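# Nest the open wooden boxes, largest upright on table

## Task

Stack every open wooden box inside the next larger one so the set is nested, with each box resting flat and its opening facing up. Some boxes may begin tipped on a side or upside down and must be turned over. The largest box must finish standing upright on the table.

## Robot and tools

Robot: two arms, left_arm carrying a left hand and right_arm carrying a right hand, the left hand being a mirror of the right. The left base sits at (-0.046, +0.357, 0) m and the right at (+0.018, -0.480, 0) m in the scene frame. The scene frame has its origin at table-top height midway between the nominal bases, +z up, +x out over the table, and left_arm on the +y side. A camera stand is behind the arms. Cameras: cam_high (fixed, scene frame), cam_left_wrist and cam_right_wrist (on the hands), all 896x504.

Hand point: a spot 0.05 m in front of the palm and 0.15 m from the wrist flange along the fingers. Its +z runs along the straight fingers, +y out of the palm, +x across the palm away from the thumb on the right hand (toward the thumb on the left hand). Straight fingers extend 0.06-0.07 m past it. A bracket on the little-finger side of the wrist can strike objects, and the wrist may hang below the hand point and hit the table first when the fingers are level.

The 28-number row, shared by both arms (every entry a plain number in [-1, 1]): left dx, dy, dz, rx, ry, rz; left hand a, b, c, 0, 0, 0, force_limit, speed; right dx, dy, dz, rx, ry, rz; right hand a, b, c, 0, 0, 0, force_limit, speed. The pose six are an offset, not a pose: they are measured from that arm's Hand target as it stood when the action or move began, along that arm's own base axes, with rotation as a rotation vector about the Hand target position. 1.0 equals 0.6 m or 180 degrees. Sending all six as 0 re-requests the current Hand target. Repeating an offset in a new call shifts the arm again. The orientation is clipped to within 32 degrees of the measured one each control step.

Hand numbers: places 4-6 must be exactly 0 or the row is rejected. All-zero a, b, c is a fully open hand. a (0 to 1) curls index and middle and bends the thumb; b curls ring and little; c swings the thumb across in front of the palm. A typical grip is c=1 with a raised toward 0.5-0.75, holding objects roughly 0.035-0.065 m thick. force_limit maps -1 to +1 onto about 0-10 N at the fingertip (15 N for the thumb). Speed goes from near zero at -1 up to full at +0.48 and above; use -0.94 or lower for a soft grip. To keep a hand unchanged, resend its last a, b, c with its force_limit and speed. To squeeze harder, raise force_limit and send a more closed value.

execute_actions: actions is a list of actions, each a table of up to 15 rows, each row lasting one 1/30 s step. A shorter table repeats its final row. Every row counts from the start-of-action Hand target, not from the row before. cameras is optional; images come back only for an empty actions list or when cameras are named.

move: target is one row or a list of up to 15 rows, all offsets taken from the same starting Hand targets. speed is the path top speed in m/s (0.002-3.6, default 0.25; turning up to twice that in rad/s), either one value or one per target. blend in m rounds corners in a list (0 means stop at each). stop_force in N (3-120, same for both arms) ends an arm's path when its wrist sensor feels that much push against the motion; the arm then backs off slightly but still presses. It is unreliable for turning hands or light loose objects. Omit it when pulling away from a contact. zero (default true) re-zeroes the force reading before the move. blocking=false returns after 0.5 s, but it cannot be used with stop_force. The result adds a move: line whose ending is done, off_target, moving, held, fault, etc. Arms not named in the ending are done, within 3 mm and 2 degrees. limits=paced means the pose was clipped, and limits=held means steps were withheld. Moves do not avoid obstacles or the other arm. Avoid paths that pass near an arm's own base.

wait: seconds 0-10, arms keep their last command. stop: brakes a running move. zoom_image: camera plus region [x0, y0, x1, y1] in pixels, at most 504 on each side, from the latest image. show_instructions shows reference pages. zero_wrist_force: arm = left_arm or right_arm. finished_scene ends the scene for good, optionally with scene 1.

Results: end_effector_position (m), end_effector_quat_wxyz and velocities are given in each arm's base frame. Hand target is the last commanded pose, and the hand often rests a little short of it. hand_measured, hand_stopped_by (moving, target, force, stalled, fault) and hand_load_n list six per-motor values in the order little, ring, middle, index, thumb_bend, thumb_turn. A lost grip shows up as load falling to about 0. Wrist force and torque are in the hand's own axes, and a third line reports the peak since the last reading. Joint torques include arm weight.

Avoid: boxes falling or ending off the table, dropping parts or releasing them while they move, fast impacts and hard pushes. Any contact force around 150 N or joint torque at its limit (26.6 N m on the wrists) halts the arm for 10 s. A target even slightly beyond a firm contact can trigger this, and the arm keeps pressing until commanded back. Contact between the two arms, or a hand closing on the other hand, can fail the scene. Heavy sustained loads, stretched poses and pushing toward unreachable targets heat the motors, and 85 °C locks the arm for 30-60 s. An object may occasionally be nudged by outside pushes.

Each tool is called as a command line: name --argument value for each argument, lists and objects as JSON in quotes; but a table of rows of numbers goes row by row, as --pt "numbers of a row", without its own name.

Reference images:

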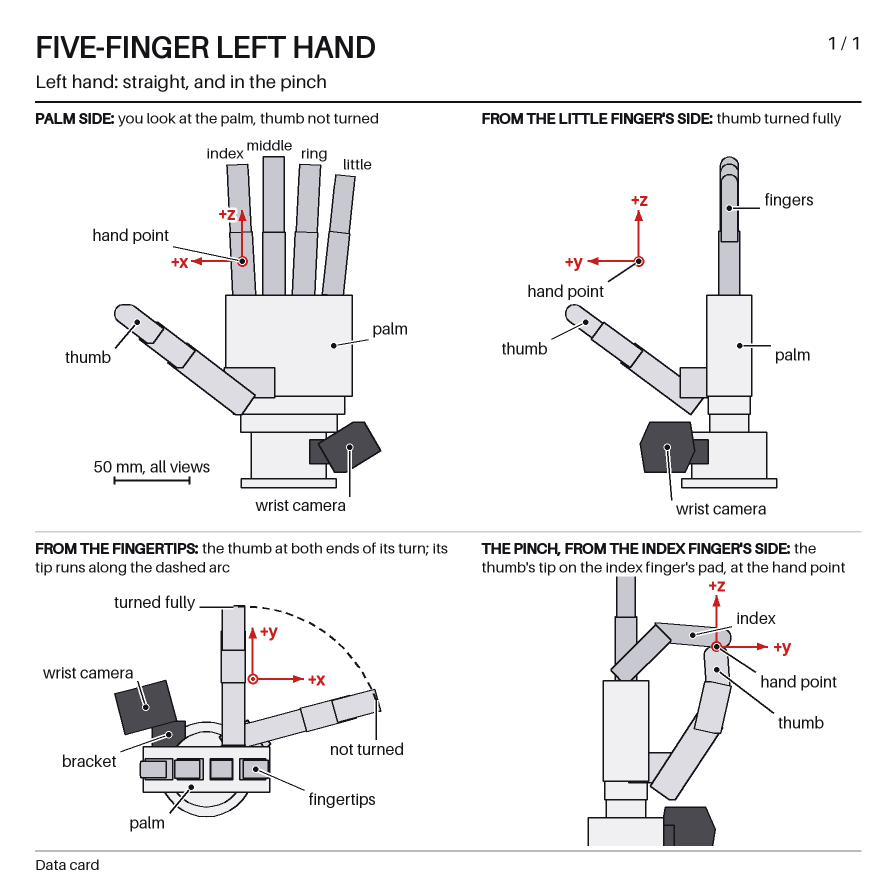

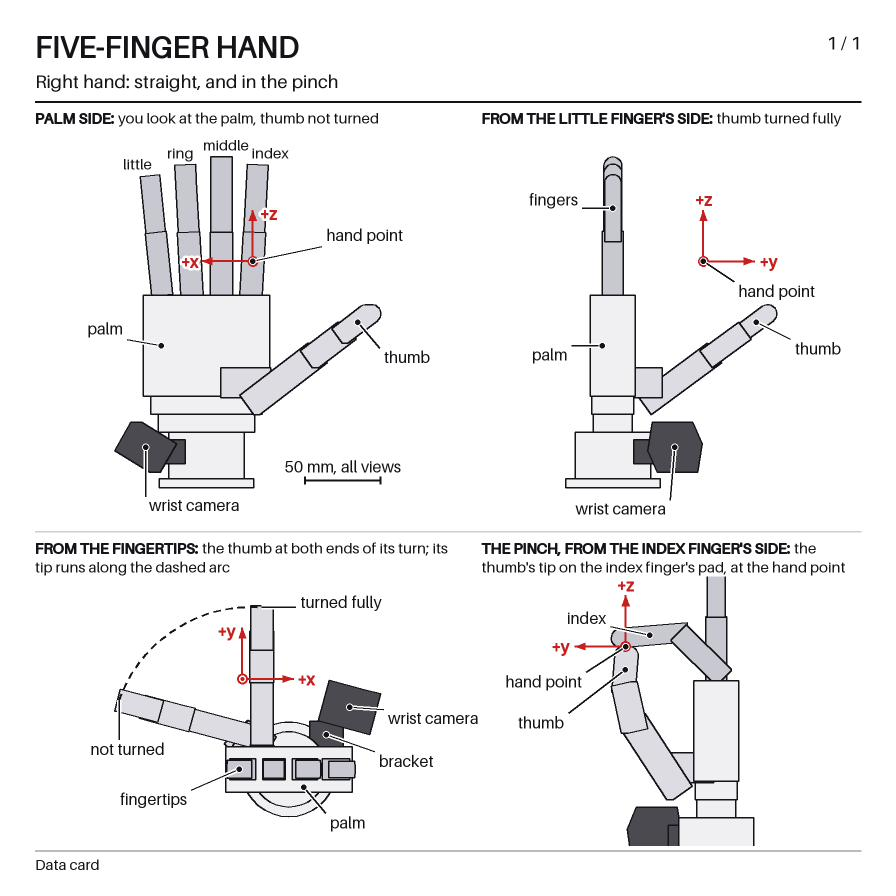

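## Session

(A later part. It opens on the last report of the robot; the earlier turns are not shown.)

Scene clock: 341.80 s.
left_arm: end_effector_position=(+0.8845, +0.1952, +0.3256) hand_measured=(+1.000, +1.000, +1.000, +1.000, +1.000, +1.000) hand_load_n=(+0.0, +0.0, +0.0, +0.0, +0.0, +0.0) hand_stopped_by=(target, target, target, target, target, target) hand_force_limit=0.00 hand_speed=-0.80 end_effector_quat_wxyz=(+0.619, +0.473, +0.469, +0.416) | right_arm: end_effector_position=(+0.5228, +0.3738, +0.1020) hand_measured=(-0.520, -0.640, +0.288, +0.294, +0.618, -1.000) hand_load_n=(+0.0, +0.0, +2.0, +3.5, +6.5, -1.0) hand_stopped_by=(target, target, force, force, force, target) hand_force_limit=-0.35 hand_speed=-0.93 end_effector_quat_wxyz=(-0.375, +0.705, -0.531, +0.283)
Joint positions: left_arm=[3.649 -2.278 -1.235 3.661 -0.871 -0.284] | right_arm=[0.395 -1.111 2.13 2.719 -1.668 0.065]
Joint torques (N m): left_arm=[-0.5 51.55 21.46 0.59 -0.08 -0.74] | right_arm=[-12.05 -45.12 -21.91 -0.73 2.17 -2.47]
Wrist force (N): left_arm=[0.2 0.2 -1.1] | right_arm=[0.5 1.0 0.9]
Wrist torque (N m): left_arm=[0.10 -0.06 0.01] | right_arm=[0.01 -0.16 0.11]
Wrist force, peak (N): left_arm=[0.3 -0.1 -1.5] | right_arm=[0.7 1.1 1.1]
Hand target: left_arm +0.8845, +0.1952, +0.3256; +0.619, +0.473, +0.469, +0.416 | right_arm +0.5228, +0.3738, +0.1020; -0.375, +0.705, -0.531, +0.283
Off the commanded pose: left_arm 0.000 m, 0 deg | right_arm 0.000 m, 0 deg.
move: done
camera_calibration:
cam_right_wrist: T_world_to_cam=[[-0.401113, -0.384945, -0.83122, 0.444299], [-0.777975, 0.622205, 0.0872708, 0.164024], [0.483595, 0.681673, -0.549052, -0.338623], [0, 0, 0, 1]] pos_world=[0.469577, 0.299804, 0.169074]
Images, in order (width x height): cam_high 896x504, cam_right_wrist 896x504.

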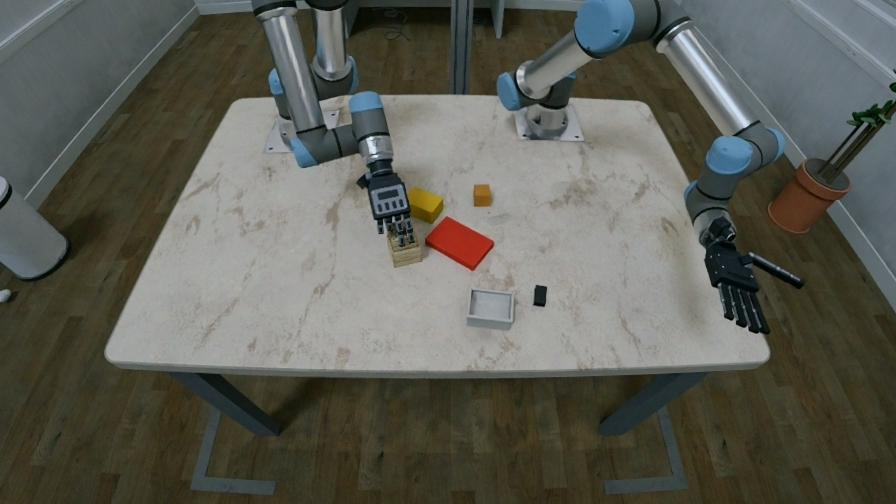

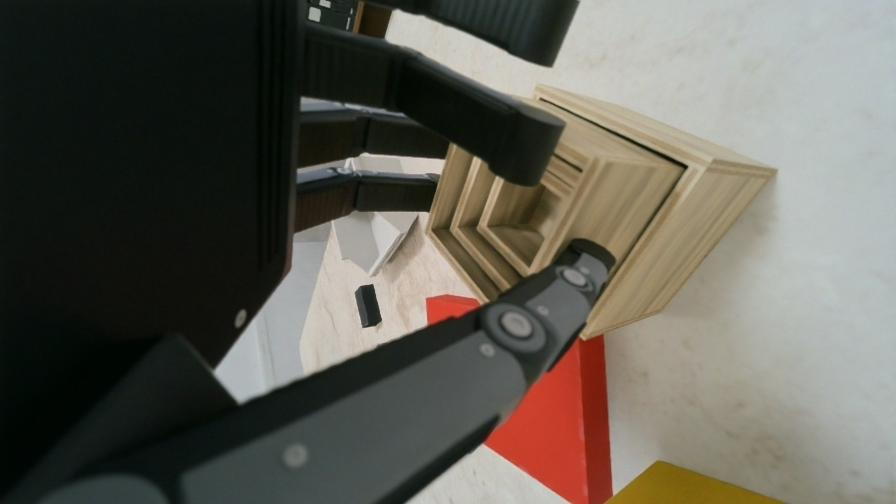

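move --pt "0 0 0 0 0 0 0 0 0 0 0 0 0 -0.8 -0.0003 0.0011 -0.002 0 0 0 0.8 0.8 1 0 0 0 -0.35 -0.93" --pt "0 0 0 0 0 0 0 0 0 0 0 0 0 -0.8 -0.0003 0.0011 -0.0375 0 0 0 0.8 0.8 1 0 0 0 -0.35 -0.93" --speed 0.015 --stop_force 3 --cameras '["cam_high","cam_right_wrist"]'

zoom_image --camera "cam_high" --region '[384, 224, 428, 272]'

zoom_image --camera "cam_right_wrist" --region '[400, 80, 760, 340]'

Scene clock: 345.93 s.
left_arm: end_effector_position=(+0.8845, +0.1952, +0.3256) hand_measured=(+1.000, +1.000, +1.000, +1.000, +1.000, +1.000) hand_load_n=(+0.0, +0.0, -0.5, +0.0, +0.0, +0.0) hand_stopped_by=(target, target, target, target, target, target) hand_force_limit=0.00 hand_speed=-0.80 end_effector_quat_wxyz=(+0.619, +0.473, +0.469, +0.416) | right_arm: end_effector_position=(+0.5226, +0.3745, +0.0799) hand_measured=(-0.520, -0.640, +0.288, +0.294, +0.618, -1.000) hand_load_n=(+0.0, +0.0, +2.0, +3.0, +6.0, -1.0) hand_stopped_by=(target, target, force, force, force, target) hand_force_limit=-0.35 hand_speed=-0.93 end_effector_quat_wxyz=(-0.375, +0.705, -0.531, +0.283)
Joint positions: left_arm=[3.649 -2.278 -1.235 3.661 -0.871 -0.284] | right_arm=[0.397 -1.057 2.135 2.661 -1.669 0.066]
Joint torques (N m): left_arm=[-0.53 51.83 21.89 0.52 -0.19 -0.87] | right_arm=[9.73 -43.93 -8.74 -1.95 0.72 2.13]
Wrist force (N): left_arm=[0.6 0.1 -1.3] | right_arm=[0.2 -1.3 -0.6]
Wrist torque (N m): left_arm=[0.08 -0.13 0.03] | right_arm=[0.03 -0.10 -0.02]
Wrist force, peak (N): left_arm=[0.3 0.3 -1.4] | right_arm=[0.6 -5.9 -3.5]
Hand target: left_arm +0.8845, +0.1952, +0.3256; +0.619, +0.473, +0.469, +0.416 | right_arm +0.5226, +0.3745, +0.0799; -0.375, +0.705, -0.531, +0.283
Off the commanded pose: left_arm 0.000 m, 0 deg | right_arm 0.000 m, 0 deg.
move: contact (right_arm); path passed 1 of 2 targets
camera_calibration:
cam_right_wrist: T_world_to_cam=[[-0.401113, -0.384945, -0.83122, 0.426079], [-0.777975, 0.622205, 0.0872708, 0.165424], [0.483595, 0.681673, -0.549052, -0.35107], [0, 0, 0, 1]] pos_world=[0.469377, 0.300404, 0.146974]
Images, in order (width x height): cam_high 896x504, cam_right_wrist 896x504.

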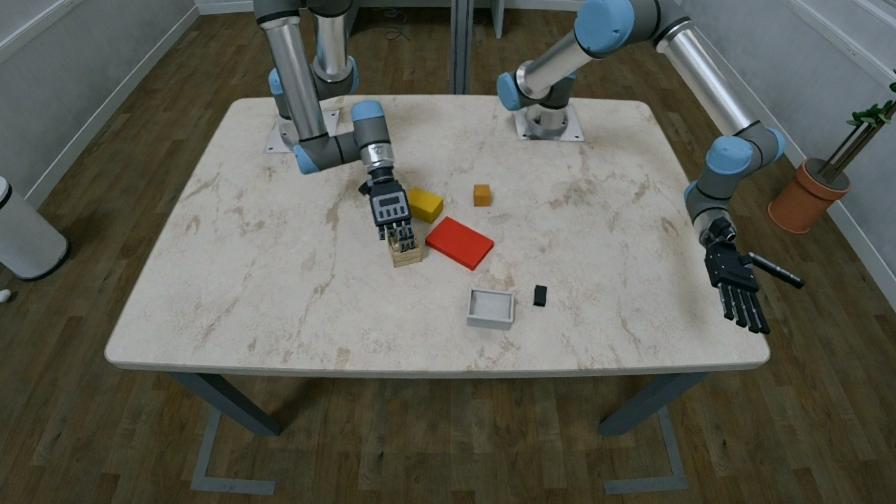

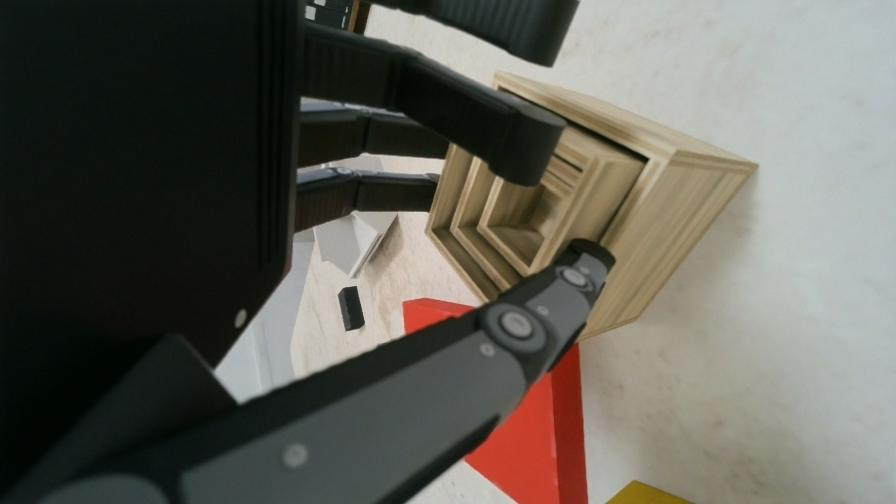

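Scaled by 10.500 from the camera's 896x504 image, which has a finer 1280x720 frame.

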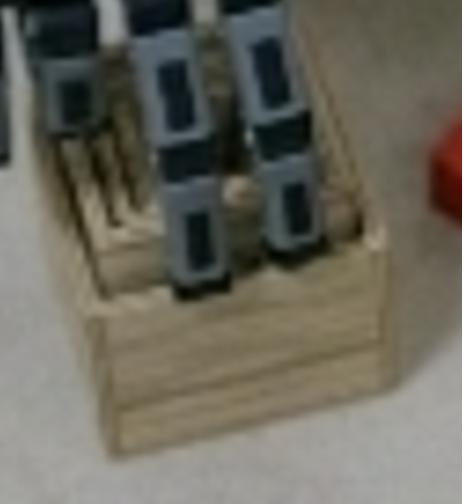

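Scaled by 1.400 from the camera's 896x504 image, which has a finer 1280x720 frame.

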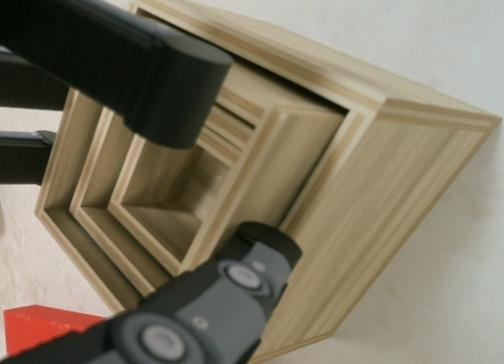

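move --pt "0 0 0 0 0 0 0 0 0 0 0 0 0 -0.8 0 0 0 0 0 0 0.24 0.5 1 0 0 0 -0.35 -0.7" --pt "0 0 0 0 0 0 0 0 0 0 0 0 0 -0.8 0 0 0.1 0 0 0 0.24 0.5 1 0 0 0 -0.35 -0.7" --speed 0.12 --cameras '["cam_high","cam_right_wrist"]'

zoom_image --camera "cam_high" --region '[384, 224, 428, 272]'

zoom_image --camera "cam_right_wrist" --region '[500, 70, 860, 330]'

Scene clock: 349.67 s.
left_arm: end_effector_position=(+0.8845, +0.1952, +0.3256) hand_measured=(+1.000, +1.000, +1.000, +1.000, +1.000, +1.000) hand_load_n=(+0.0, +0.0, +0.0, +0.0, +0.0, -0.5) hand_stopped_by=(target, target, target, target, target, target) hand_force_limit=0.00 hand_speed=-0.80 end_effector_quat_wxyz=(+0.619, +0.473, +0.469, +0.416) | right_arm: end_effector_position=(+0.5227, +0.3745, +0.1400) hand_measured=(+0.024, +0.014, +0.546, +0.620, +0.620, -1.000) hand_load_n=(+0.0, +0.0, +0.0, +0.0, +0.0, +0.0) hand_stopped_by=(target, target, target, target, target, target) hand_force_limit=-0.35 hand_speed=-0.70 end_effector_quat_wxyz=(-0.375, +0.705, -0.531, +0.283)
Joint positions: left_arm=[3.649 -2.278 -1.235 3.661 -0.871 -0.284] | right_arm=[0.397 -1.197 2.111 2.823 -1.669 0.066]
Joint torques (N m): left_arm=[0.18 52.89 22.36 0.57 -0.26 -0.88] | right_arm=[4.17 -39.77 -1.35 -1.87 0.58 0.92]
Wrist force (N): left_arm=[0.2 0.3 -1.1] | right_arm=[0.3 0.4 0.6]
Wrist torque (N m): left_arm=[0.12 -0.06 0.00] | right_arm=[-0.04 -0.13 0.03]
Wrist force, peak (N): left_arm=[0.4 0.2 -1.4] | right_arm=[0.4 1.5 1.3]
Hand target: left_arm +0.8845, +0.1952, +0.3256; +0.619, +0.473, +0.469, +0.416 | right_arm +0.5226, +0.3745, +0.1399; -0.375, +0.705, -0.531, +0.283
Off the commanded pose: left_arm 0.000 m, 0 deg | right_arm 0.000 m, 0 deg.
move: done
camera_calibration:
cam_right_wrist: T_world_to_cam=[[-0.400866, -0.384879, -0.831369, 0.47601], [-0.778042, 0.62214, 0.0871362, 0.160274], [0.483691, 0.68177, -0.548847, -0.318305], [0, 0, 0, 1]] pos_world=[0.469477, 0.300504, 0.207074]
Images, in order (width x height): cam_high 896x504, cam_right_wrist 896x504.

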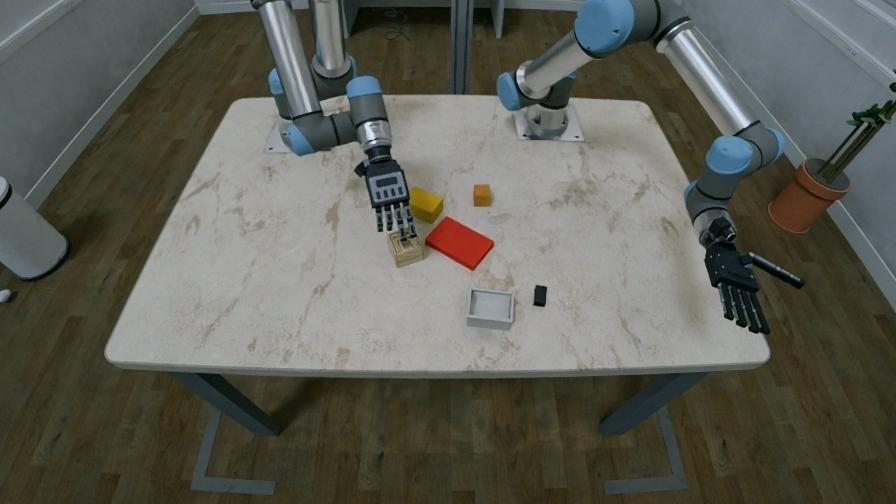

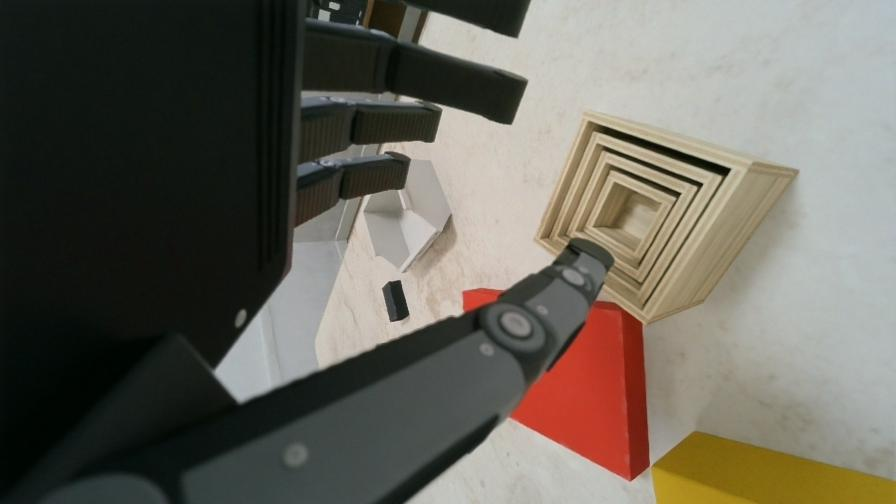

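Scaled by 10.500 from the camera's 896x504 image, which has a finer 1280x720 frame.

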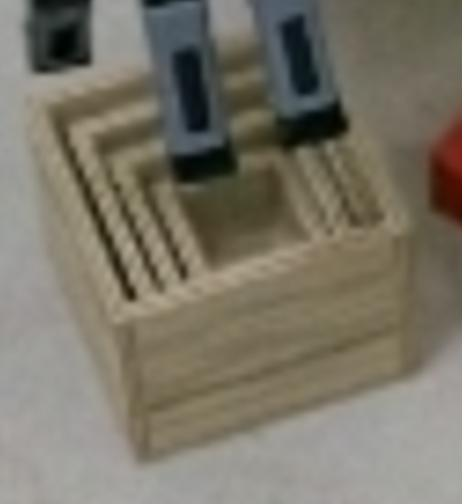

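Scaled by 1.400 from the camera's 896x504 image, which has a finer 1280x720 frame.

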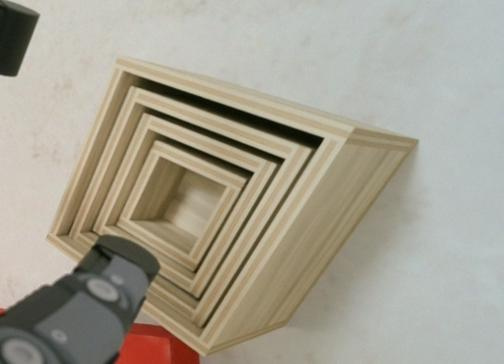

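finished_scene

The scene is finished: the task was done.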